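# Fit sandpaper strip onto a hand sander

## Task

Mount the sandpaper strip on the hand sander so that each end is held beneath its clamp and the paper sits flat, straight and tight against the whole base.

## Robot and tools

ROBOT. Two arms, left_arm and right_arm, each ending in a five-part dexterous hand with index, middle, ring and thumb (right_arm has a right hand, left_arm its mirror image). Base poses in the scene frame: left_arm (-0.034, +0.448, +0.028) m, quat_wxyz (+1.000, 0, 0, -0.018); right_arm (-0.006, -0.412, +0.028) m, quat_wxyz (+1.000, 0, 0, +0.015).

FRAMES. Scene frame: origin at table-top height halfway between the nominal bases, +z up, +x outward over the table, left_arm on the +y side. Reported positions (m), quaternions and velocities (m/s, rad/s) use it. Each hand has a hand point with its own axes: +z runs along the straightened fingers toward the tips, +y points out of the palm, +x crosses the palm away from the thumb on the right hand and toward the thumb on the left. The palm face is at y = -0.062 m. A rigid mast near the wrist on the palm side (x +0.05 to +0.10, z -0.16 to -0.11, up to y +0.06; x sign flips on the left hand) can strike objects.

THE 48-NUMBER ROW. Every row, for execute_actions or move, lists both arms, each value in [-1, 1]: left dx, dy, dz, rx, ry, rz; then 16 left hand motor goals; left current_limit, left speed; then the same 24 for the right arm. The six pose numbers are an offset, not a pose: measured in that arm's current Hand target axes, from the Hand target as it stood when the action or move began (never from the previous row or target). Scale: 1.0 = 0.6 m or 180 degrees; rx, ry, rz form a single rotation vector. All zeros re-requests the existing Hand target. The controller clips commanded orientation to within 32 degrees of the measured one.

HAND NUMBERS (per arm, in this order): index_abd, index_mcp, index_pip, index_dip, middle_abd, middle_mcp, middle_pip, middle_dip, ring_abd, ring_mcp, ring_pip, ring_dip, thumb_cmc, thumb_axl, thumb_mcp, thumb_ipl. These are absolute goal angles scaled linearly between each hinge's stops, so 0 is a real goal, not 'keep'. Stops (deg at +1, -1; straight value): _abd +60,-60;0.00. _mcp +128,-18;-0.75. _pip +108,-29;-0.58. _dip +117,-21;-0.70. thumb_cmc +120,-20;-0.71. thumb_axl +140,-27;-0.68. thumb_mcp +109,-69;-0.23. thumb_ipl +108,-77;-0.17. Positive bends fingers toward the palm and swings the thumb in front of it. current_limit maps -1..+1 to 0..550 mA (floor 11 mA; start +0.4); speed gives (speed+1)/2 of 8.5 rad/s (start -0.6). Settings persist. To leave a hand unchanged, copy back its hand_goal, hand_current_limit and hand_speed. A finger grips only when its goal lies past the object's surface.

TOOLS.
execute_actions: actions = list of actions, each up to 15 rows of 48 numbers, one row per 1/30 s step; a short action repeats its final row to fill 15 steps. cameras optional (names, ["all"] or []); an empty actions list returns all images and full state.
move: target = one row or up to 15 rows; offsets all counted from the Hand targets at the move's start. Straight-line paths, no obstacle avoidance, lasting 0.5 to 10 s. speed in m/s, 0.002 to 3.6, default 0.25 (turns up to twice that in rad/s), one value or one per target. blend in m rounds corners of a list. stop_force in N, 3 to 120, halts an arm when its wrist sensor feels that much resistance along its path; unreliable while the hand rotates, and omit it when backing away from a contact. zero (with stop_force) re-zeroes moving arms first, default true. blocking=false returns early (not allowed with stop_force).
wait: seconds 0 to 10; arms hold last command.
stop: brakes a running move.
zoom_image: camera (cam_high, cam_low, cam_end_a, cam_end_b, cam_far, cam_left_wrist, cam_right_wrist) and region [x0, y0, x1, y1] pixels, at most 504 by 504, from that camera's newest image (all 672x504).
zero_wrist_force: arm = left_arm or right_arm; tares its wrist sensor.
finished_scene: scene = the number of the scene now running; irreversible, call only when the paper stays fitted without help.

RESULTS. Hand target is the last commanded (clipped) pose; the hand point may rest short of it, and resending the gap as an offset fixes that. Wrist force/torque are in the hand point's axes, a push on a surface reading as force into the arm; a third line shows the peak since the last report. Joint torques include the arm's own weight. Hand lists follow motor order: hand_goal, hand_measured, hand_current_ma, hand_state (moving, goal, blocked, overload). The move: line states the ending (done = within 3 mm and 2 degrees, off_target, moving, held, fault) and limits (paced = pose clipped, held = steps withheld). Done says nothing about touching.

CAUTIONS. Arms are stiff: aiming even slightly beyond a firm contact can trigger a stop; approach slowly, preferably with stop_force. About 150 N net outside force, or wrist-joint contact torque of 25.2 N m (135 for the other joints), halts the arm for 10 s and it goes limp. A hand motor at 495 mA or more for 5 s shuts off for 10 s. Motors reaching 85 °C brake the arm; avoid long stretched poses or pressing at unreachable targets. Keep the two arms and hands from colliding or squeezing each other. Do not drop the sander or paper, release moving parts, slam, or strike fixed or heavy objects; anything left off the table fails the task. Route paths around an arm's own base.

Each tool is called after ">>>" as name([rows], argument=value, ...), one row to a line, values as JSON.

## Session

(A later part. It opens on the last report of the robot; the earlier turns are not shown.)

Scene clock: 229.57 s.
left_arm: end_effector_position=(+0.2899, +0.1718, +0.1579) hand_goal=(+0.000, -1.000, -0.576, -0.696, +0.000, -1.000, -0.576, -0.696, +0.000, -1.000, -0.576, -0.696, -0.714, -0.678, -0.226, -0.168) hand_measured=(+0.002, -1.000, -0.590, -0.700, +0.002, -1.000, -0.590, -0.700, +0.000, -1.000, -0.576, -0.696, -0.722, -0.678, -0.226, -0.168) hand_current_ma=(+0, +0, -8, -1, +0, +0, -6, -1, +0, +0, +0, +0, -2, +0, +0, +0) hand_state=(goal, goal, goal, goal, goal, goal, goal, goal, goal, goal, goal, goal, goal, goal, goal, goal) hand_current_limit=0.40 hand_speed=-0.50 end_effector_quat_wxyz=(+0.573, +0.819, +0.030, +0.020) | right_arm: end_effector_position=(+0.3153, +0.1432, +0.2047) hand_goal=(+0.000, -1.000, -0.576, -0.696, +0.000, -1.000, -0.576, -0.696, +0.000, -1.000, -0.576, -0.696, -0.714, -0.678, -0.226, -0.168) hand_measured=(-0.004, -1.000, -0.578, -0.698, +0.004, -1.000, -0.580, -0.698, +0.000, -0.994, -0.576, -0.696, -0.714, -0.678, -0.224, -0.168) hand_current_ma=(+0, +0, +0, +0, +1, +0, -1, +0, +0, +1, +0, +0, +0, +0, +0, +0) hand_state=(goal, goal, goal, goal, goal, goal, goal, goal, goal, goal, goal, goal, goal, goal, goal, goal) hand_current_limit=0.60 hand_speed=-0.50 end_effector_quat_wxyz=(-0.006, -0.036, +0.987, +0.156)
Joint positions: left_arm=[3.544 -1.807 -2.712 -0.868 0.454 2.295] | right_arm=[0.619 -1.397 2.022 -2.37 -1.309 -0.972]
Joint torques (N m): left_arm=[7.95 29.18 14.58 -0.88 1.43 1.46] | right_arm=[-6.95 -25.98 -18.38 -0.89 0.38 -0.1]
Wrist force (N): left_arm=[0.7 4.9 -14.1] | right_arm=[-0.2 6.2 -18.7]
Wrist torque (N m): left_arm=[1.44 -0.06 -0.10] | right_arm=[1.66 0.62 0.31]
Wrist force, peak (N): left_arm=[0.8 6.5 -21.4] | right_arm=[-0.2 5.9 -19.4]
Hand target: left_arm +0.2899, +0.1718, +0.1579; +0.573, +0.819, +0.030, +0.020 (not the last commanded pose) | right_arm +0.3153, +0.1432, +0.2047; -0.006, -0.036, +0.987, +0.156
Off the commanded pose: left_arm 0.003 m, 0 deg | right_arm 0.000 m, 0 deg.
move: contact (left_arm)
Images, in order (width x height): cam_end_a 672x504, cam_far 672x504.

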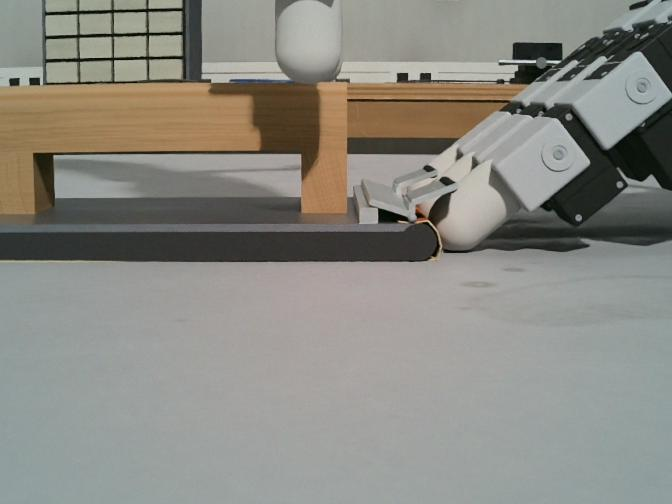

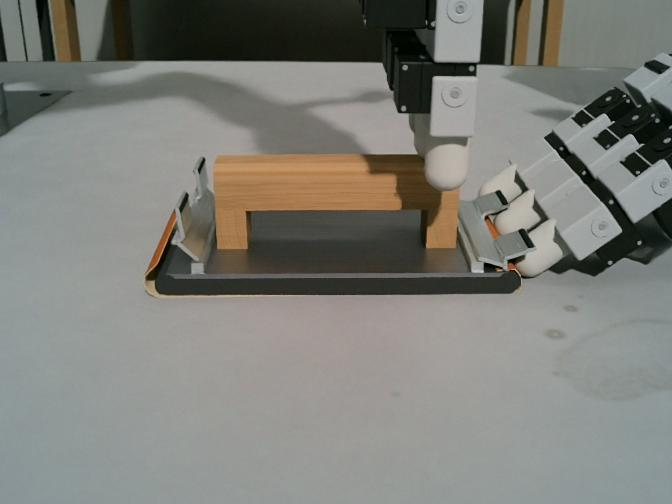

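>>> move([
  [0,-0.00855,-0.0235,0,0,0,0,-1,-0.576,-0.696,0,-1,-0.576,-0.696,0,-1,-0.576,-0.696,-0.714,-0.678,-0.226,-0.168,0.4,-0.5,0,0.02575,-0.07925,0,0,0,0,-1,-0.576,-0.696,0,-1,-0.576,-0.696,0,-1,-0.576,-0.696,-0.714,-0.678,-0.226,-0.168,0.6,-0.5],
  [0,0.1481,-0.0805,0,0,0,0,-1,-0.576,-0.696,0,-1,-0.576,-0.696,0,-1,-0.576,-0.696,-0.714,-0.678,-0.226,-0.168,0.4,-0.5,0.0381,-0.5168,-0.2561,-0.2889,0,0,0,-1,-0.576,-0.696,0,-1,-0.576,-0.696,0,-1,-0.576,-0.696,-0.714,-0.678,-0.226,-0.168,0.6,-0.5],
], speed=[0.1,0.2], blend=[0.005,0], cameras=["all"])

>>> zoom_image(camera="cam_end_a", region=[340, 150, 500, 280])

Scene clock: 273.20 s.
left_arm: end_effector_position=(+0.2890, +0.1867, +0.2579) hand_goal=(+0.000, -1.000, -0.576, -0.696, +0.000, -1.000, -0.576, -0.696, +0.000, -1.000, -0.576, -0.696, -0.714, -0.678, -0.226, -0.168) hand_measured=(+0.000, -1.000, -0.580, -0.698, +0.000, -1.000, -0.582, -0.698, +0.000, -1.000, -0.576, -0.696, -0.722, -0.678, -0.226, -0.168) hand_current_ma=(+0, +0, -1, +0, +0, +0, -1, +0, +0, +0, +0, +0, -2, +0, +0, +0) hand_state=(goal, goal, goal, goal, goal, goal, goal, goal, goal, goal, goal, goal, goal, goal, goal, goal) hand_current_limit=0.40 hand_speed=-0.50 end_effector_quat_wxyz=(+0.573, +0.819, +0.030, +0.020) | right_arm: end_effector_position=(+0.3178, -0.1999, +0.2554) hand_goal=(+0.000, -1.000, -0.576, -0.696, +0.000, -1.000, -0.576, -0.696, +0.000, -1.000, -0.576, -0.696, -0.714, -0.678, -0.226, -0.168) hand_measured=(-0.004, -1.000, -0.578, -0.698, +0.002, -1.000, -0.578, -0.698, +0.000, -1.000, -0.576, -0.696, -0.720, -0.678, -0.224, -0.168) hand_current_ma=(+0, +0, +0, +0, +0, +0, +0, +0, +0, +0, +0, +0, -1, +0, +0, +0) hand_state=(goal, goal, goal, goal, goal, goal, goal, goal, goal, goal, goal, goal, goal, goal, goal, goal) hand_current_limit=0.60 hand_speed=-0.50 end_effector_quat_wxyz=(-0.021, -0.030, +0.819, +0.573)
Joint positions: left_arm=[3.601 -1.338 -2.595 -1.537 0.49 2.389] | right_arm=[-0.565 -1.669 2.447 -1.346 -0.691 -2.684]
Joint torques (N m): left_arm=[11.15 19.31 26.22 0 0.71 1.71] | right_arm=[-9.49 0.71 -23.54 0.94 -0.95 -2.02]
Wrist force (N): left_arm=[1.2 1.1 1.5] | right_arm=[-0.5 -0.8 -1.1]
Wrist torque (N m): left_arm=[-0.03 -0.09 -0.05] | right_arm=[0.00 0.09 0.20]
Wrist force, peak (N): left_arm=[1.0 5.3 -14.5] | right_arm=[-0.4 6.2 -19.2]
Hand target: left_arm +0.2890, +0.1867, +0.2579; +0.573, +0.819, +0.030, +0.020 | right_arm +0.3177, -0.1999, +0.2554; -0.021, -0.030, +0.819, +0.573
Off the commanded pose: left_arm 0.000 m, 0 deg | right_arm 0.000 m, 0 deg.
move: done

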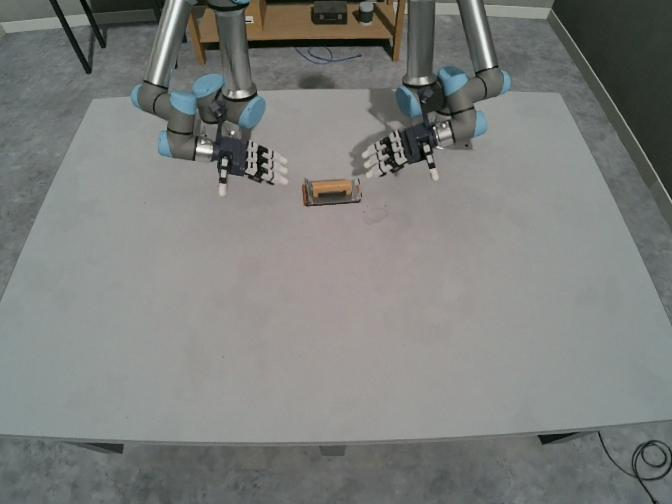

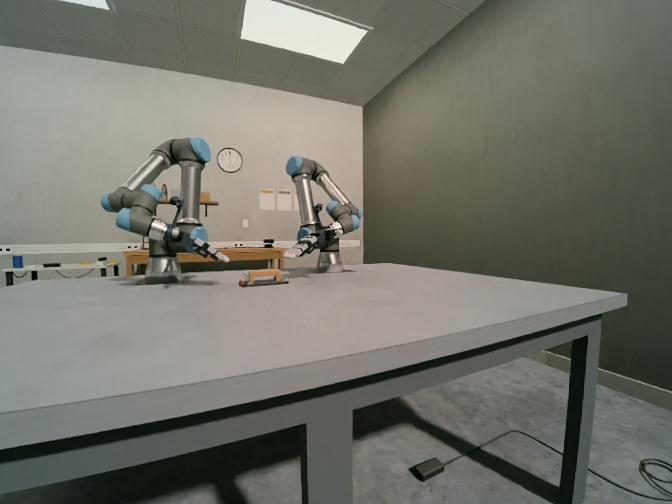

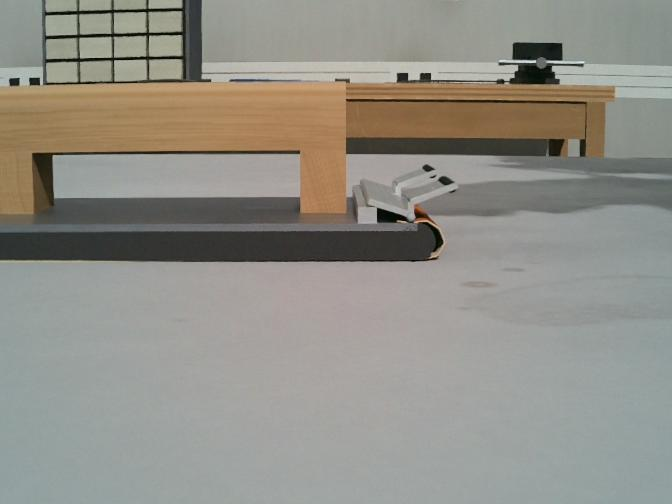

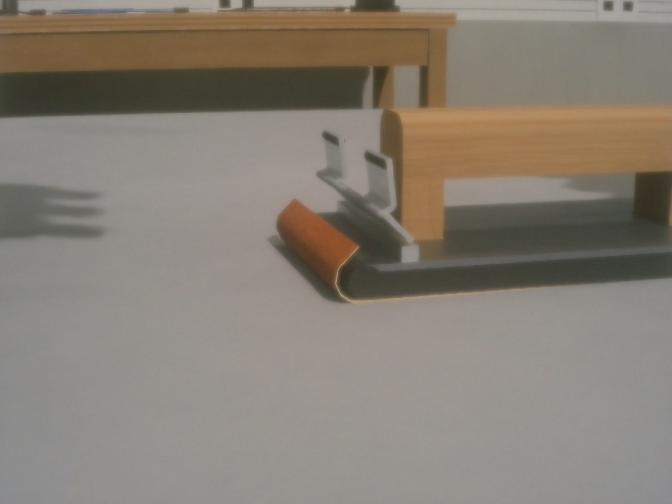

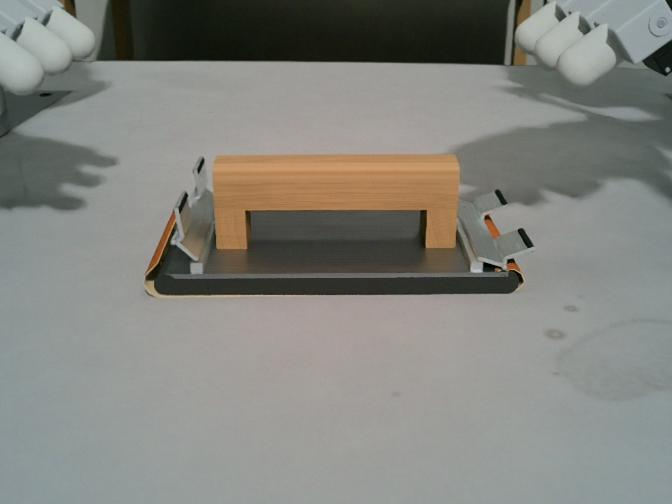

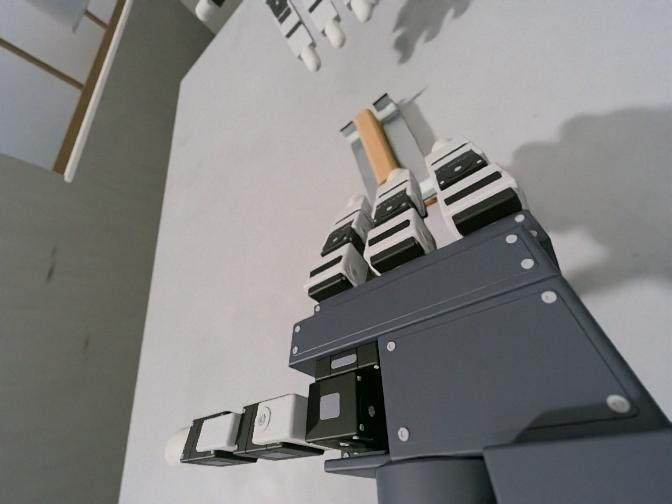

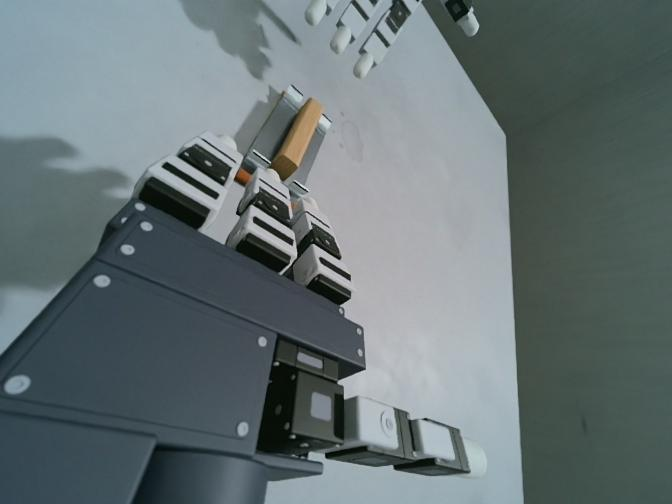

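Scaled by 3.150 from the camera's 672x504 image, which has a finer 960x720 frame.

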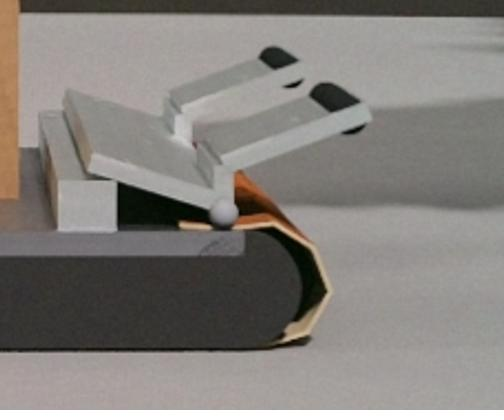

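>>> move([
  [0.0383,0.1634,0.4877,0.2889,0,0,0,-1,-0.576,-0.696,0,-1,-0.576,-0.696,0,-1,-0.576,-0.696,-0.714,-0.678,-0.226,-0.168,0.6,-0.5,0,-0.1414,0.0814,0,0,0,0,-1,-0.576,-0.696,0,-1,-0.576,-0.696,0,-1,-0.576,-0.696,-0.714,-0.678,-0.226,-0.168,0.4,-0.5],
], speed=0.2, cameras=["cam_far","cam_high","cam_right_wrist","cam_end_b"])

Scene clock: 285.47 s.
left_arm: end_effector_position=(+0.3342, -0.1193, +0.2499) hand_goal=(+0.000, -1.000, -0.576, -0.696, +0.000, -1.000, -0.576, -0.696, +0.000, -1.000, -0.576, -0.696, -0.714, -0.678, -0.226, -0.168) hand_measured=(+0.000, -1.000, -0.578, -0.698, +0.000, -1.000, -0.578, -0.698, +0.000, -1.000, -0.576, -0.696, -0.722, -0.678, -0.224, -0.168) hand_current_ma=(+0, +0, +0, +0, +0, +0, +0, +0, +0, +0, +0, +0, -2, +0, +0, +0) hand_state=(goal, goal, goal, goal, goal, goal, goal, goal, goal, goal, goal, goal, goal, goal, goal, goal) hand_current_limit=0.60 hand_speed=-0.50 end_effector_quat_wxyz=(+0.156, +0.987, +0.036, +0.005) | right_arm: end_effector_position=(+0.3165, -0.1832, +0.1590) hand_goal=(+0.000, -1.000, -0.576, -0.696, +0.000, -1.000, -0.576, -0.696, +0.000, -1.000, -0.576, -0.696, -0.714, -0.678, -0.226, -0.168) hand_measured=(-0.004, -1.000, -0.578, -0.698, +0.002, -1.000, -0.578, -0.698, +0.000, -1.000, -0.576, -0.696, -0.720, -0.678, -0.224, -0.168) hand_current_ma=(+0, +0, +0, +0, +0, +0, +0, +0, +0, +0, +0, +0, -1, +0, +0, +0) hand_state=(goal, goal, goal, goal, goal, goal, goal, goal, goal, goal, goal, goal, goal, goal, goal, goal) hand_current_limit=0.40 hand_speed=-0.50 end_effector_quat_wxyz=(-0.021, -0.030, +0.819, +0.573)
Joint positions: left_arm=[2.535 -1.752 -1.888 -0.865 1.334 0.83] | right_arm=[-0.517 -1.356 2.558 -1.804 -0.65 -2.641]
Joint torques (N m): left_arm=[-9.53 16.42 32.59 1.45 1.68 -1.17] | right_arm=[9.58 -6.58 1.21 -2.41 2.35 1.54]
Wrist force (N): left_arm=[2.0 0.2 -0.9] | right_arm=[-0.1 -0.6 -1.0]
Wrist torque (N m): left_arm=[0.01 -0.12 0.03] | right_arm=[0.04 0.06 0.13]
Wrist force, peak (N): left_arm=[2.4 1.0 -0.7] | right_arm=[-0.5 -1.3 -1.3]
Hand target: left_arm +0.3342, -0.1193, +0.2499; +0.156, +0.987, +0.036, +0.005 | right_arm +0.3165, -0.1832, +0.1589; -0.021, -0.030, +0.819, +0.573
Off the commanded pose: left_arm 0.000 m, 0 deg | right_arm 0.000 m, 0 deg.
move: done
Images, in order (width x height): cam_high 672x504, cam_end_b 672x504, cam_far 672x504, cam_right_wrist 672x504.

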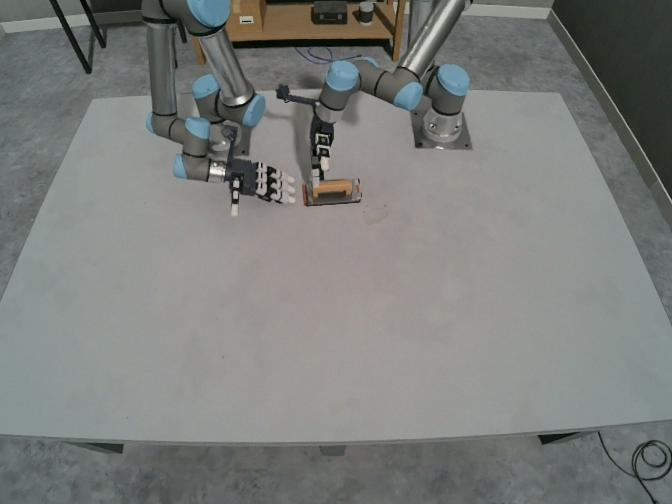

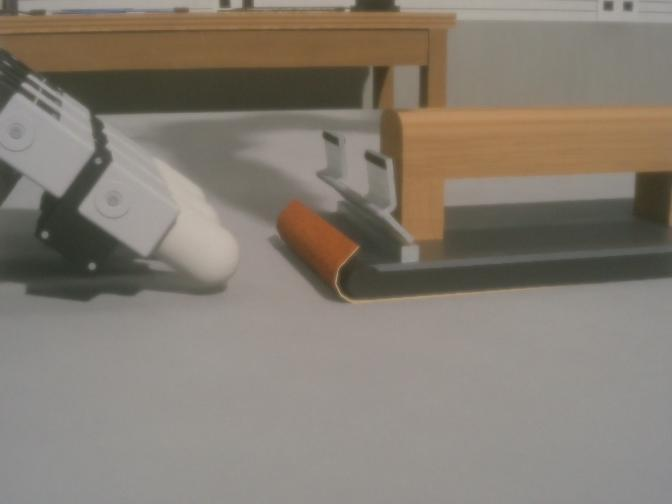

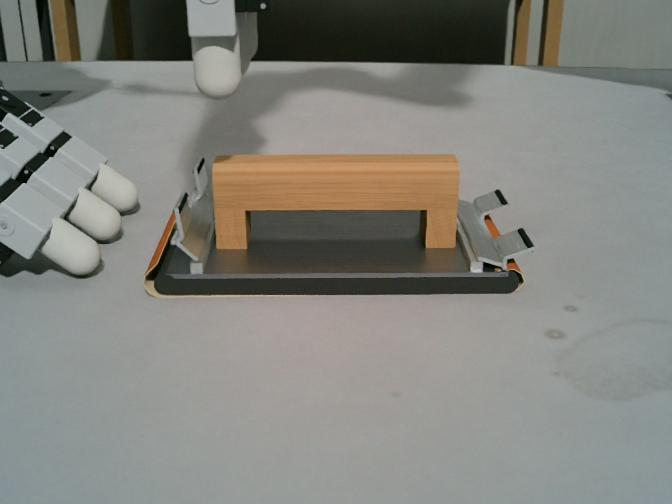

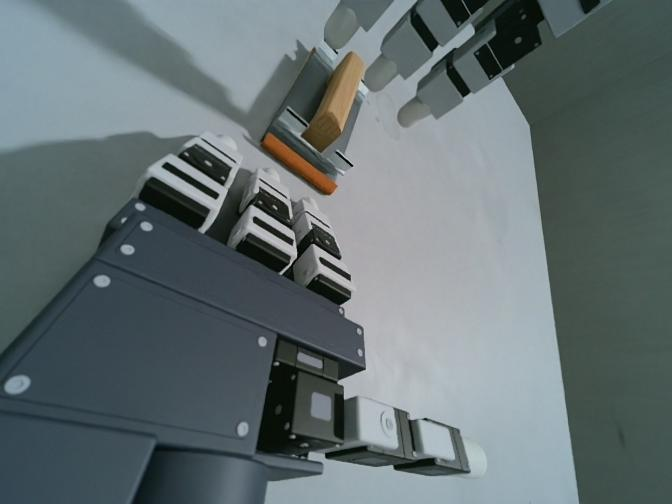

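>>> move([
  [0,-0.02009,0.06182,0,0,0,0,-1,-0.576,-0.696,0,-1,-0.576,-0.696,0,-1,-0.576,-0.696,-0.714,-0.678,-0.226,-0.168,0.6,-0.5,0,0,0,0,0,0,0,-1,-0.576,-0.696,0,-1,-0.576,-0.696,0,-1,-0.576,-0.696,-0.714,-0.678,-0.226,-0.168,0.4,-0.5],
], speed=0.06, stop_force=20)

>>> move([
  [0,-0.00402,0.01236,0,0,0,0,-1,-0.576,-0.696,0,-1,-0.576,-0.696,0,-1,-0.576,-0.696,-0.714,-0.678,-0.226,-0.168,0.6,-0.5,0,0,0,0,0,0,0,-1,-0.576,-0.696,0,-1,-0.576,-0.696,0,-1,-0.576,-0.696,-0.714,-0.678,-0.226,-0.168,0.4,-0.5],
], speed=0.02, stop_force=18, cameras=["cam_far","cam_right_wrist","cam_end_b"])

>>> zoom_image(camera="cam_right_wrist", region=[200, 0, 440, 200])

Scene clock: 293.57 s.
left_arm: end_effector_position=(+0.3341, -0.1193, +0.2109) hand_goal=(+0.000, -1.000, -0.576, -0.696, +0.000, -1.000, -0.576, -0.696, +0.000, -1.000, -0.576, -0.696, -0.714, -0.678, -0.226, -0.168) hand_measured=(+0.000, -1.000, -0.578, -0.698, +0.000, -1.000, -0.578, -0.698, +0.000, -1.000, -0.576, -0.696, -0.722, -0.678, -0.224, -0.168) hand_current_ma=(+0, +0, +0, +0, +0, +0, +0, +0, +0, +0, +0, +0, -2, +0, +0, +0) hand_state=(goal, goal, goal, goal, goal, goal, goal, goal, goal, goal, goal, goal, goal, goal, goal, goal) hand_current_limit=0.60 hand_speed=-0.50 end_effector_quat_wxyz=(+0.156, +0.987, +0.036, +0.005) | right_arm: end_effector_position=(+0.3165, -0.1832, +0.1589) hand_goal=(+0.000, -1.000, -0.576, -0.696, +0.000, -1.000, -0.576, -0.696, +0.000, -1.000, -0.576, -0.696, -0.714, -0.678, -0.226, -0.168) hand_measured=(-0.004, -1.000, -0.578, -0.698, +0.002, -1.000, -0.578, -0.698, +0.000, -1.000, -0.576, -0.696, -0.720, -0.678, -0.224, -0.168) hand_current_ma=(+0, +0, +0, +0, +0, +0, +0, +0, +0, +0, +0, +0, -1, +0, +0, +0) hand_state=(goal, goal, goal, goal, goal, goal, goal, goal, goal, goal, goal, goal, goal, goal, goal, goal) hand_current_limit=0.40 hand_speed=-0.50 end_effector_quat_wxyz=(-0.021, -0.030, +0.819, +0.573)
Joint positions: left_arm=[2.534 -1.802 -1.94 -0.762 1.334 0.83] | right_arm=[-0.517 -1.356 2.558 -1.804 -0.65 -2.641]
Joint torques (N m): left_arm=[-7.94 17.59 6.28 4.43 -1.32 -1.21] | right_arm=[9.64 -5.79 0.59 -2.41 2.33 1.94]
Wrist force (N): left_arm=[1.9 0.3 -0.9] | right_arm=[0.2 -0.7 -0.9]
Wrist torque (N m): left_arm=[0.02 -0.11 0.00] | right_arm=[0.03 0.01 0.15]
Wrist force, peak (N): left_arm=[2.3 0.4 -1.1] | right_arm=[0.1 -1.1 -1.1]
Hand target: left_arm +0.3341, -0.1193, +0.2109; +0.156, +0.987, +0.036, +0.005 | right_arm +0.3165, -0.1832, +0.1589; -0.021, -0.030, +0.819, +0.573
Off the commanded pose: left_arm 0.000 m, 0 deg | right_arm 0.000 m, 0 deg.
move: done

Scene clock: 295.17 s.
left_arm: end_effector_position=(+0.3341, -0.1193, +0.2057) hand_goal=(+0.000, -1.000, -0.576, -0.696, +0.000, -1.000, -0.576, -0.696, +0.000, -1.000, -0.576, -0.696, -0.714, -0.678, -0.226, -0.168) hand_measured=(+0.000, -1.000, -0.578, -0.698, +0.002, -1.000, -0.582, -0.698, +0.000, -1.000, -0.576, -0.696, -0.722, -0.678, -0.224, -0.168) hand_current_ma=(+0, +0, +0, +0, +0, +0, -2, +0, +0, +0, +0, +0, -2, +0, +0, +0) hand_state=(goal, goal, goal, goal, goal, goal, goal, goal, goal, goal, goal, goal, goal, goal, goal, goal) hand_current_limit=0.60 hand_speed=-0.50 end_effector_quat_wxyz=(+0.156, +0.987, +0.036, +0.005) | right_arm: end_effector_position=(+0.3165, -0.1832, +0.1589) hand_goal=(+0.000, -1.000, -0.576, -0.696, +0.000, -1.000, -0.576, -0.696, +0.000, -1.000, -0.576, -0.696, -0.714, -0.678, -0.226, -0.168) hand_measured=(-0.004, -1.000, -0.578, -0.698, +0.002, -1.000, -0.578, -0.698, +0.000, -1.000, -0.576, -0.696, -0.720, -0.678, -0.224, -0.168) hand_current_ma=(+0, +0, +0, +0, +0, +0, +0, +0, +0, +0, +0, +0, -1, +0, +0, +0) hand_state=(goal, goal, goal, goal, goal, goal, goal, goal, goal, goal, goal, goal, goal, goal, goal, goal) hand_current_limit=0.40 hand_speed=-0.50 end_effector_quat_wxyz=(-0.021, -0.030, +0.819, +0.573)
Joint positions: left_arm=[2.534 -1.81 -1.946 -0.747 1.334 0.83] | right_arm=[-0.517 -1.356 2.558 -1.804 -0.65 -2.641]
Joint torques (N m): left_arm=[-8.32 35.64 24.35 -0.85 2.56 -1.2] | right_arm=[8.4 -6.2 0.89 -2.35 2.31 1.67]
Wrist force (N): left_arm=[1.8 5.7 -16.6] | right_arm=[0.2 -0.8 -1.0]
Wrist torque (N m): left_arm=[1.44 -0.51 -0.15] | right_arm=[0.03 0.00 0.15]
Wrist force, peak (N): left_arm=[1.8 8.7 -25.8] | right_arm=[0.2 -1.1 -1.0]
Hand target: left_arm +0.3341, -0.1193, +0.2057; +0.156, +0.987, +0.036, +0.005 (not the last commanded pose) | right_arm +0.3165, -0.1832, +0.1589; -0.021, -0.030, +0.819, +0.573
Off the commanded pose: left_arm 0.003 m, 0 deg | right_arm 0.000 m, 0 deg.
move: contact (left_arm)
Images, in order (width x height): cam_end_b 672x504, cam_far 672x504, cam_right_wrist 672x504.

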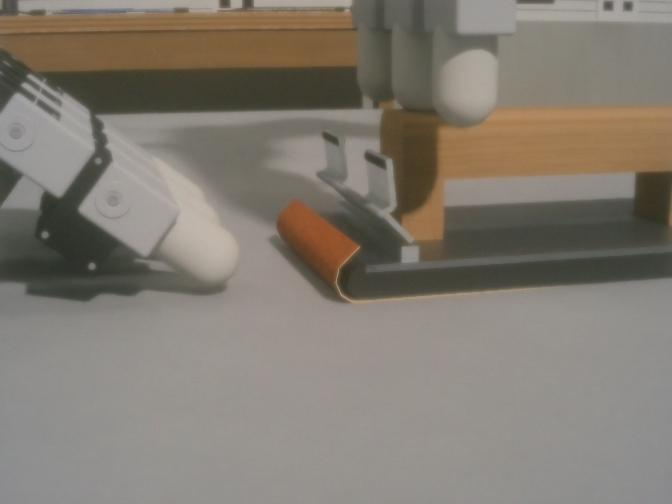

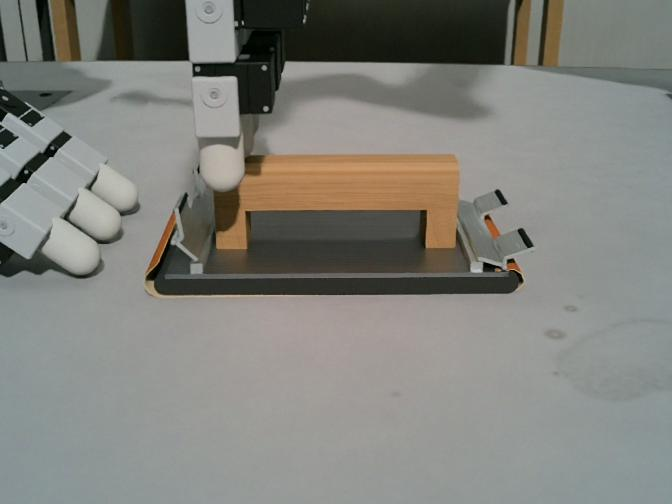

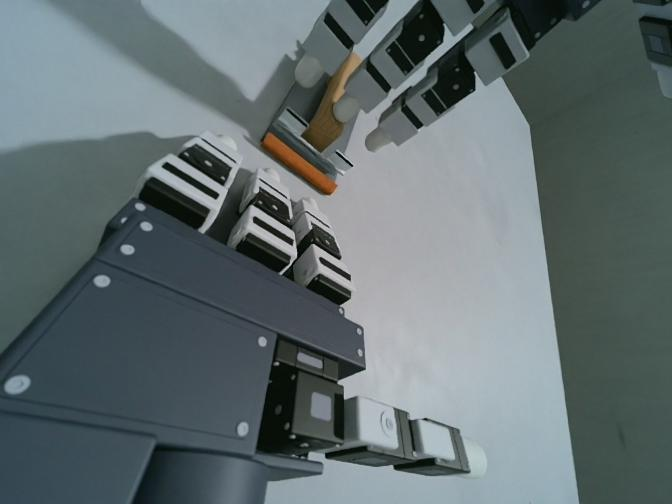

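Scaled by 2.100 from the camera's 672x504 image, which has a finer 960x720 frame.

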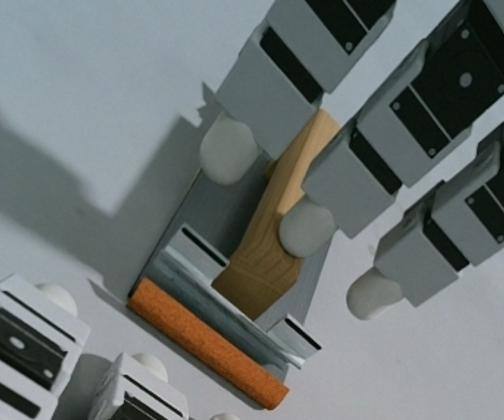

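>>> move([
  [0,0,0,0,0,0,0,-1,-0.576,-0.696,0,-1,-0.576,-0.696,0,-1,-0.576,-0.696,-0.714,-0.678,-0.226,-0.168,0.6,-0.5,0,0.01493,0.04105,0,0,0,0,-1,-0.576,-0.696,0,-1,-0.576,-0.696,0,-1,-0.576,-0.696,-0.714,-0.678,-0.226,-0.168,0.4,-0.5],
], speed=0.05)

>>> move([
  [0,0,0,0,0,0,0,-1,-0.576,-0.696,0,-1,-0.576,-0.696,0,-1,-0.576,-0.696,-0.714,-0.678,-0.226,-0.168,0.6,-0.5,0,0.00513,0.0141,0,0,0,0,-1,-0.576,-0.696,0,-1,-0.576,-0.696,0,-1,-0.576,-0.696,-0.714,-0.678,-0.226,-0.168,0.4,-0.5],
], speed=0.012, stop_force=13, cameras=["cam_far","cam_end_b"])

>>> zoom_image(camera="cam_far", region=[100, 170, 240, 310])

>>> zoom_image(camera="cam_end_b", region=[220, 100, 480, 320])

Scene clock: 306.67 s.
left_arm: end_effector_position=(+0.3341, -0.1193, +0.2057) hand_goal=(+0.000, -1.000, -0.576, -0.696, +0.000, -1.000, -0.576, -0.696, +0.000, -1.000, -0.576, -0.696, -0.714, -0.678, -0.226, -0.168) hand_measured=(+0.000, -1.000, -0.578, -0.698, +0.002, -1.000, -0.582, -0.698, +0.000, -1.000, -0.576, -0.696, -0.722, -0.678, -0.224, -0.168) hand_current_ma=(+0, +0, +0, +0, +0, +0, -2, +0, +0, +0, +0, +0, -2, +0, +0, +0) hand_state=(goal, goal, goal, goal, goal, goal, goal, goal, goal, goal, goal, goal, goal, goal, goal, goal) hand_current_limit=0.60 hand_speed=-0.50 end_effector_quat_wxyz=(+0.156, +0.987, +0.036, +0.005) | right_arm: end_effector_position=(+0.3146, -0.1571, +0.1589) hand_goal=(+0.000, -1.000, -0.576, -0.696, +0.000, -1.000, -0.576, -0.696, +0.000, -1.000, -0.576, -0.696, -0.714, -0.678, -0.226, -0.168) hand_measured=(-0.004, -1.000, -0.578, -0.698, +0.002, -1.000, -0.578, -0.698, +0.000, -1.000, -0.576, -0.696, -0.720, -0.678, -0.224, -0.168) hand_current_ma=(+0, +0, +0, +0, +0, +0, +0, +0, +0, +0, +0, +0, -1, +0, +0, +0) hand_state=(goal, goal, goal, goal, goal, goal, goal, goal, goal, goal, goal, goal, goal, goal, goal, goal) hand_current_limit=0.40 hand_speed=-0.50 end_effector_quat_wxyz=(-0.021, -0.030, +0.819, +0.573)
Joint positions: left_arm=[2.534 -1.81 -1.946 -0.747 1.334 0.83] | right_arm=[-0.438 -1.352 2.579 -1.895 -0.587 -2.56]
Joint torques (N m): left_arm=[-5.94 36.02 24.54 0.98 2.19 -1.01] | right_arm=[9.73 -7.06 0.42 -2.96 2.37 1.71]
Wrist force (N): left_arm=[1.9 5.7 -16.4] | right_arm=[-0.5 -0.7 -0.4]
Wrist torque (N m): left_arm=[1.40 -0.51 -0.14] | right_arm=[-0.03 0.10 0.12]
Wrist force, peak (N): left_arm=[1.8 6.0 -16.9] | right_arm=[-0.3 -1.0 -1.3]
Hand target: left_arm +0.3341, -0.1193, +0.2057; +0.156, +0.987, +0.036, +0.005 | right_arm +0.3146, -0.1571, +0.1589; -0.021, -0.030, +0.819, +0.573
Off the commanded pose: left_arm 0.000 m, 0 deg | right_arm 0.000 m, 0 deg.
move: done

Scene clock: 308.60 s.
left_arm: end_effector_position=(+0.3341, -0.1193, +0.2057) hand_goal=(+0.000, -1.000, -0.576, -0.696, +0.000, -1.000, -0.576, -0.696, +0.000, -1.000, -0.576, -0.696, -0.714, -0.678, -0.226, -0.168) hand_measured=(+0.000, -1.000, -0.578, -0.698, +0.002, -1.000, -0.582, -0.698, +0.000, -1.000, -0.576, -0.696, -0.722, -0.678, -0.224, -0.168) hand_current_ma=(+0, +0, +0, +0, +0, +0, -2, +0, +0, +0, +0, +0, -2, +0, +0, +0) hand_state=(goal, goal, goal, goal, goal, goal, goal, goal, goal, goal, goal, goal, goal, goal, goal, goal) hand_current_limit=0.60 hand_speed=-0.50 end_effector_quat_wxyz=(+0.156, +0.987, +0.036, +0.005) | right_arm: end_effector_position=(+0.3140, -0.1489, +0.1589) hand_goal=(+0.000, -1.000, -0.576, -0.696, +0.000, -1.000, -0.576, -0.696, +0.000, -1.000, -0.576, -0.696, -0.714, -0.678, -0.226, -0.168) hand_measured=(-0.002, -1.000, -0.582, -0.698, +0.004, -1.000, -0.578, -0.696, +0.000, -1.000, -0.576, -0.696, -0.720, -0.678, -0.224, -0.168) hand_current_ma=(+0, +0, -1, +0, +1, +0, +0, +0, +0, +0, +0, +0, -1, +0, +0, +0) hand_state=(goal, goal, goal, goal, goal, goal, goal, goal, goal, goal, goal, goal, goal, goal, goal, goal) hand_current_limit=0.40 hand_speed=-0.50 end_effector_quat_wxyz=(-0.021, -0.030, +0.819, +0.573)
Joint positions: left_arm=[2.534 -1.81 -1.946 -0.747 1.334 0.83] | right_arm=[-0.412 -1.349 2.586 -1.93 -0.567 -2.531]
Joint torques (N m): left_arm=[-5.01 36.46 23.33 1.13 1.83 -1.17] | right_arm=[-5.12 -24.76 -10.68 1.04 -1.33 -1.73]
Wrist force (N): left_arm=[1.8 5.8 -16.1] | right_arm=[-0.3 4.1 -16.7]
Wrist torque (N m): left_arm=[1.45 -0.50 -0.15] | right_arm=[1.39 0.21 0.25]
Wrist force, peak (N): left_arm=[1.6 5.7 -16.8] | right_arm=[-0.1 5.0 -20.7]
Hand target: left_arm +0.3341, -0.1193, +0.2057; +0.156, +0.987, +0.036, +0.005 | right_arm +0.3140, -0.1489, +0.1589; -0.021, -0.030, +0.819, +0.573 (not the last commanded pose)
Off the commanded pose: left_arm 0.000 m, 0 deg | right_arm 0.001 m, 0 deg.
move: contact (right_arm)
Images, in order (width x height): cam_end_b 672x504, cam_far 672x504.

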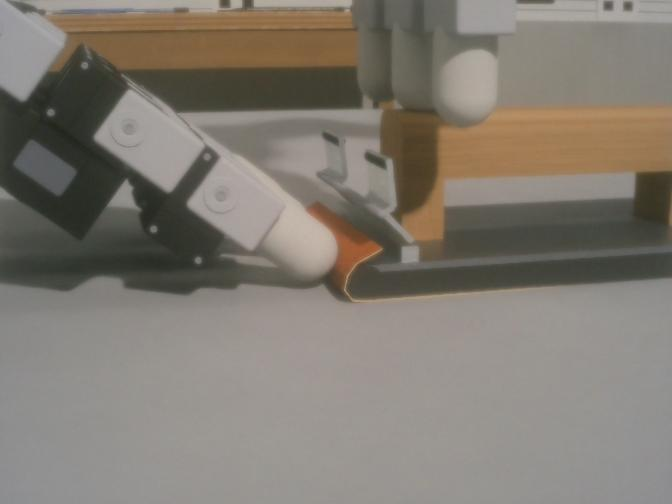

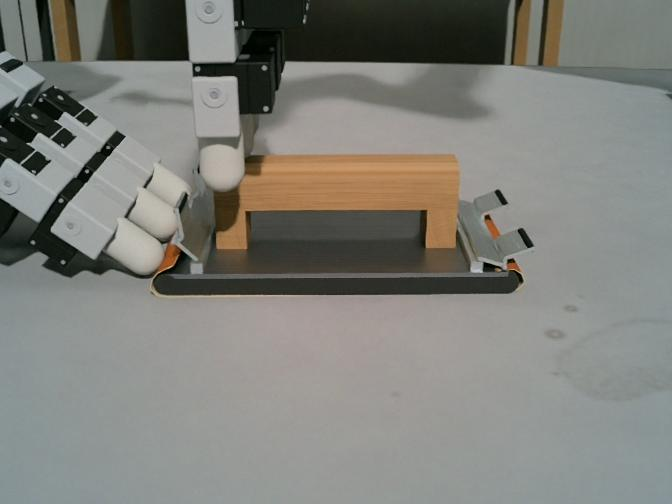

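Scaled by 3.600 from the camera's 672x504 image, which has a finer 960x720 frame.

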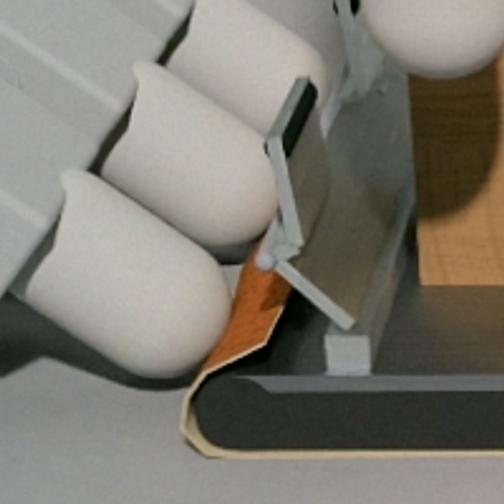

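Scaled by 1.938 from the camera's 672x504 image, which has a finer 960x720 frame.

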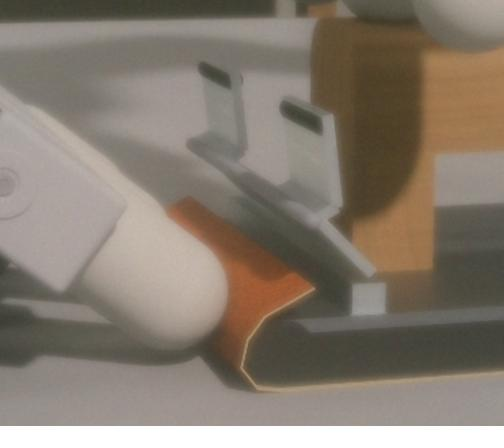

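>>> execute_actions(actions=[], cameras=["cam_end_a","cam_far"])

>>> zoom_image(camera="cam_end_a", region=[340, 150, 500, 280])

>>> zoom_image(camera="cam_far", region=[440, 190, 560, 310])

Scene clock: 319.37 s.
left_arm: end_effector_position=(+0.3341, -0.1193, +0.2057) hand_goal=(+0.000, -1.000, -0.576, -0.696, +0.000, -1.000, -0.576, -0.696, +0.000, -1.000, -0.576, -0.696, -0.714, -0.678, -0.226, -0.168) hand_measured=(+0.000, -1.000, -0.578, -0.698, +0.002, -1.000, -0.582, -0.698, +0.000, -1.000, -0.576, -0.696, -0.722, -0.678, -0.224, -0.168) hand_current_ma=(+0, +0, +0, +0, +0, +0, -2, +0, +0, +0, +0, +0, -2, +0, +0, +0) hand_state=(goal, goal, goal, goal, goal, goal, goal, goal, goal, goal, goal, goal, goal, goal, goal, goal) hand_current_limit=0.60 hand_speed=-0.50 end_effector_quat_wxyz=(+0.156, +0.987, +0.036, +0.005) | right_arm: end_effector_position=(+0.3140, -0.1489, +0.1589) hand_goal=(+0.000, -1.000, -0.576, -0.696, +0.000, -1.000, -0.576, -0.696, +0.000, -1.000, -0.576, -0.696, -0.714, -0.678, -0.226, -0.168) hand_measured=(-0.002, -1.000, -0.582, -0.698, +0.004, -1.000, -0.578, -0.696, +0.000, -1.000, -0.576, -0.696, -0.720, -0.678, -0.224, -0.168) hand_current_ma=(+0, +0, -1, +0, +1, +0, +0, +0, +0, +0, +0, +0, -1, +0, +0, +0) hand_state=(goal, goal, goal, goal, goal, goal, goal, goal, goal, goal, goal, goal, goal, goal, goal, goal) hand_current_limit=0.40 hand_speed=-0.50 end_effector_quat_wxyz=(-0.021, -0.030, +0.819, +0.573)
Joint positions: left_arm=[2.534 -1.81 -1.946 -0.747 1.334 0.83] | right_arm=[-0.412 -1.349 2.586 -1.93 -0.567 -2.531]
Joint velocities: within noise
Joint torques (N m): left_arm=[-2.37 36.25 24.5 1.03 2.11 -1.12] | right_arm=[-4.86 -23.51 -10.13 0.69 -1 -1.99]
Motor temperatures (°C): left_arm=[30 29 28 35 35 39] | right_arm=[27 31 30 37 33 37]
Wrist force (N): left_arm=[1.8 5.7 -16.6] | right_arm=[-0.3 4.3 -16.5]
Wrist torque (N m): left_arm=[1.42 -0.51 -0.14] | right_arm=[1.34 0.21 0.24]
Wrist force, peak (N): left_arm=[1.7 5.7 -16.8] | right_arm=[-0.3 4.8 -16.9]
Hand target: left_arm +0.3341, -0.1193, +0.2057; +0.156, +0.987, +0.036, +0.005 | right_arm +0.3140, -0.1489, +0.1589; -0.021, -0.030, +0.819, +0.573 (not the last commanded pose)
Off the commanded pose: left_arm 0.000 m, 0 deg | right_arm 0.001 m, 0 deg.
Images, in order (width x height): cam_end_a 672x504, cam_far 672x504.

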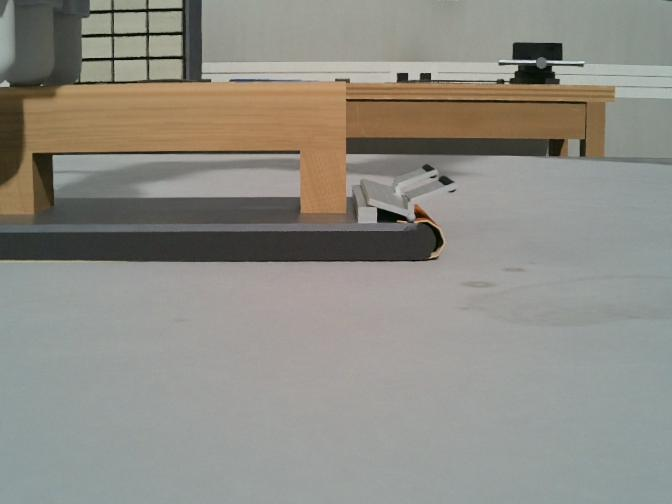

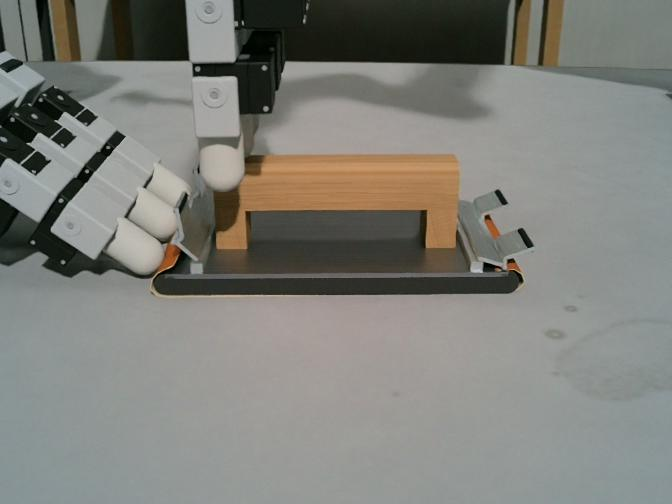

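Scaled by 3.150 from the camera's 672x504 image, which has a finer 960x720 frame.

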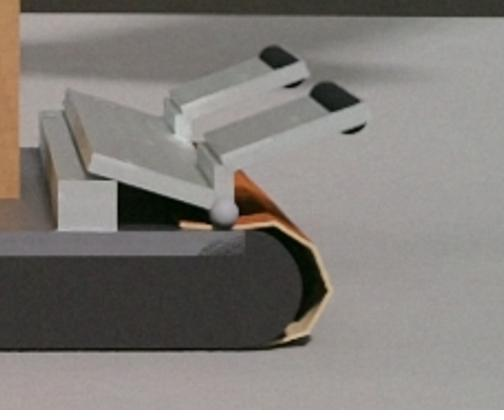

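Scaled by 4.200 from the camera's 672x504 image, which has a finer 960x720 frame.

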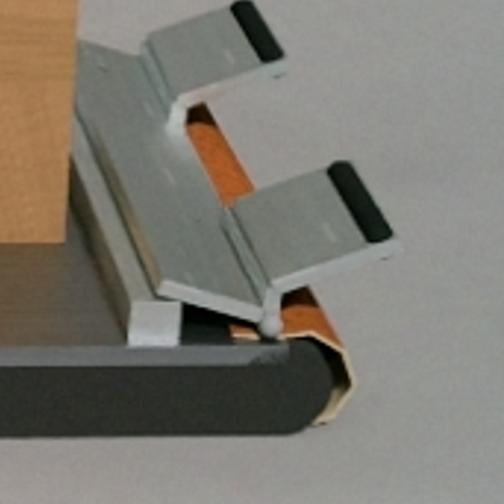

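>>> move([
  [0,0,0,0,0,0,0,-1,-0.576,-0.696,0,-1,-0.576,-0.696,0,-1,-0.576,-0.696,-0.714,-0.678,-0.226,-0.168,0.6,-0.5,0,-0.00349,-0.00228,0,0,0,0,-1,-0.576,-0.696,0,-1,-0.576,-0.696,0,-1,-0.576,-0.696,-0.714,-0.678,-0.226,-0.168,0.4,-0.5],
], speed=0.02)

>>> move([
  [0,0,0,0,0,0,0,-1,-0.576,-0.696,0,-1,-0.576,-0.696,0,-1,-0.576,-0.696,-0.714,-0.678,-0.226,-0.168,0.6,-0.5,0,0.00285,0.00783,0,0,0,0,-1,-0.576,-0.696,0,-1,-0.576,-0.696,0,-1,-0.576,-0.696,-0.714,-0.678,-0.226,-0.168,0.4,-0.5],
], speed=0.01, stop_force=20, cameras=["cam_far","cam_end_b"])

>>> zoom_image(camera="cam_far", region=[100, 170, 240, 310])

>>> zoom_image(camera="cam_end_b", region=[220, 100, 480, 320])

Scene clock: 354.17 s.
left_arm: end_effector_position=(+0.3341, -0.1193, +0.2057) hand_goal=(+0.000, -1.000, -0.576, -0.696, +0.000, -1.000, -0.576, -0.696, +0.000, -1.000, -0.576, -0.696, -0.714, -0.678, -0.226, -0.168) hand_measured=(+0.000, -1.000, -0.578, -0.698, +0.002, -1.000, -0.582, -0.698, +0.000, -1.000, -0.576, -0.696, -0.722, -0.678, -0.224, -0.168) hand_current_ma=(+0, +0, +0, +0, +0, +0, -2, +0, +0, +0, +0, +0, -2, +0, +0, +0) hand_state=(goal, goal, goal, goal, goal, goal, goal, goal, goal, goal, goal, goal, goal, goal, goal, goal) hand_current_limit=0.60 hand_speed=-0.50 end_effector_quat_wxyz=(+0.156, +0.987, +0.036, +0.005) | right_arm: end_effector_position=(+0.3141, -0.1508, +0.1575) hand_goal=(+0.000, -1.000, -0.576, -0.696, +0.000, -1.000, -0.576, -0.696, +0.000, -1.000, -0.576, -0.696, -0.714, -0.678, -0.226, -0.168) hand_measured=(-0.002, -0.996, -0.572, -0.694, +0.004, -0.994, -0.570, -0.694, +0.000, -1.000, -0.576, -0.696, -0.720, -0.678, -0.224, -0.168) hand_current_ma=(+0, +0, +1, +0, +0, +1, +1, +0, +0, +0, +0, +0, -1, +0, +0, +0) hand_state=(goal, goal, goal, goal, goal, goal, goal, goal, goal, goal, goal, goal, goal, goal, goal, goal) hand_current_limit=0.40 hand_speed=-0.50 end_effector_quat_wxyz=(-0.021, -0.030, +0.819, +0.573)
Joint positions: left_arm=[2.534 -1.81 -1.946 -0.747 1.334 0.83] | right_arm=[-0.418 -1.343 2.585 -1.928 -0.571 -2.538]
Joint torques (N m): left_arm=[-0.42 35.68 24.03 0.92 1.76 -1.12] | right_arm=[-9.6 -6.01 -14.02 0.26 -1 -2.27]
Wrist force (N): left_arm=[2.0 5.8 -16.5] | right_arm=[-0.4 1.3 -4.1]
Wrist torque (N m): left_arm=[1.45 -0.53 -0.13] | right_arm=[0.17 0.10 0.22]
Wrist force, peak (N): left_arm=[2.0 6.0 -16.8] | right_arm=[-0.2 4.4 -17.1]
Hand target: left_arm +0.3341, -0.1193, +0.2057; +0.156, +0.987, +0.036, +0.005 | right_arm +0.3141, -0.1509, +0.1574; -0.021, -0.030, +0.819, +0.573
Off the commanded pose: left_arm 0.000 m, 0 deg | right_arm 0.000 m, 0 deg.
move: done

Scene clock: 355.53 s.
left_arm: end_effector_position=(+0.3341, -0.1193, +0.2057) hand_goal=(+0.000, -1.000, -0.576, -0.696, +0.000, -1.000, -0.576, -0.696, +0.000, -1.000, -0.576, -0.696, -0.714, -0.678, -0.226, -0.168) hand_measured=(+0.000, -1.000, -0.578, -0.698, +0.002, -1.000, -0.582, -0.698, +0.000, -1.000, -0.576, -0.696, -0.722, -0.678, -0.224, -0.168) hand_current_ma=(+0, +0, +0, +0, +0, +0, -2, +0, +0, +0, +0, +0, -2, +0, +0, +0) hand_state=(goal, goal, goal, goal, goal, goal, goal, goal, goal, goal, goal, goal, goal, goal, goal, goal) hand_current_limit=0.60 hand_speed=-0.50 end_effector_quat_wxyz=(+0.156, +0.987, +0.036, +0.005) | right_arm: end_effector_position=(+0.3141, -0.1494, +0.1575) hand_goal=(+0.000, -1.000, -0.576, -0.696, +0.000, -1.000, -0.576, -0.696, +0.000, -1.000, -0.576, -0.696, -0.714, -0.678, -0.226, -0.168) hand_measured=(+0.002, -1.000, -0.572, -0.692, +0.006, -0.998, -0.570, -0.690, +0.000, -1.000, -0.576, -0.696, -0.720, -0.678, -0.224, -0.168) hand_current_ma=(+0, +0, +1, +1, +1, +0, +1, +1, +0, +0, +0, +0, -1, +0, +0, +0) hand_state=(goal, goal, goal, goal, goal, goal, goal, goal, goal, goal, goal, goal, goal, goal, goal, goal) hand_current_limit=0.40 hand_speed=-0.50 end_effector_quat_wxyz=(-0.021, -0.030, +0.819, +0.573)
Joint positions: left_arm=[2.534 -1.81 -1.946 -0.747 1.334 0.83] | right_arm=[-0.414 -1.342 2.586 -1.935 -0.568 -2.532]
Joint torques (N m): left_arm=[-0.03 36.83 23.27 0.98 1.69 -0.88] | right_arm=[-2.92 -21.99 -9.07 1.27 -1.78 -1.75]
Wrist force (N): left_arm=[1.8 5.7 -17.2] | right_arm=[-0.2 7.7 -25.3]
Wrist torque (N m): left_arm=[1.54 -0.47 -0.14] | right_arm=[2.02 0.28 0.28]
Wrist force, peak (N): left_arm=[2.0 5.8 -17.2] | right_arm=[-0.2 9.9 -32.4]
Hand target: left_arm +0.3341, -0.1193, +0.2057; +0.156, +0.987, +0.036, +0.005 | right_arm +0.3141, -0.1494, +0.1575; -0.021, -0.030, +0.819, +0.573 (not the last commanded pose)
Off the commanded pose: left_arm 0.000 m, 0 deg | right_arm 0.003 m, 0 deg.
move: contact (right_arm)
Images, in order (width x height): cam_end_b 672x504, cam_far 672x504.

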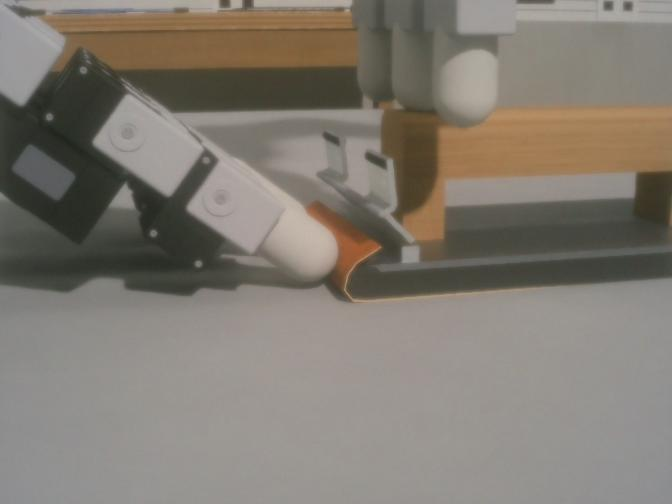

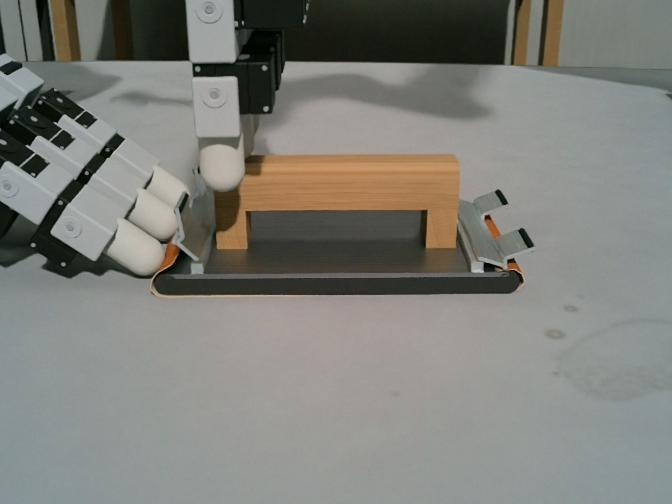

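Scaled by 3.600 from the camera's 672x504 image, which has a finer 960x720 frame.

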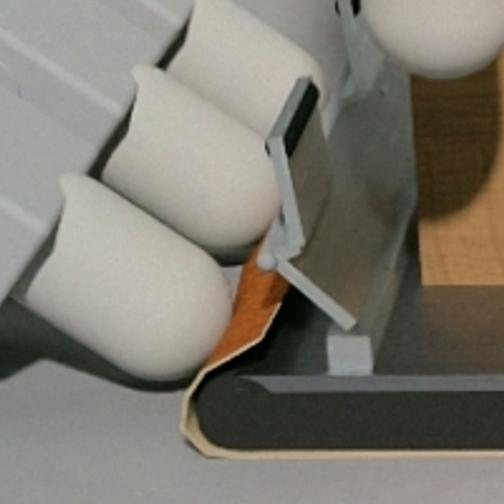

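Scaled by 1.938 from the camera's 672x504 image, which has a finer 960x720 frame.

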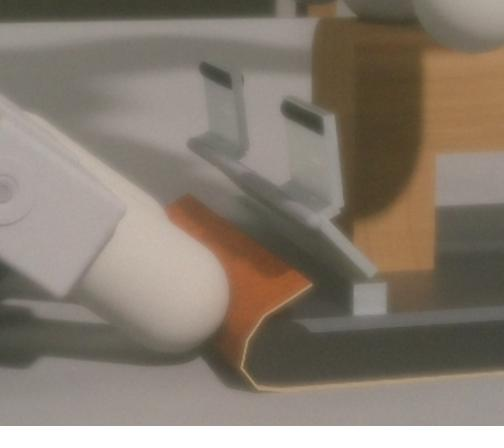

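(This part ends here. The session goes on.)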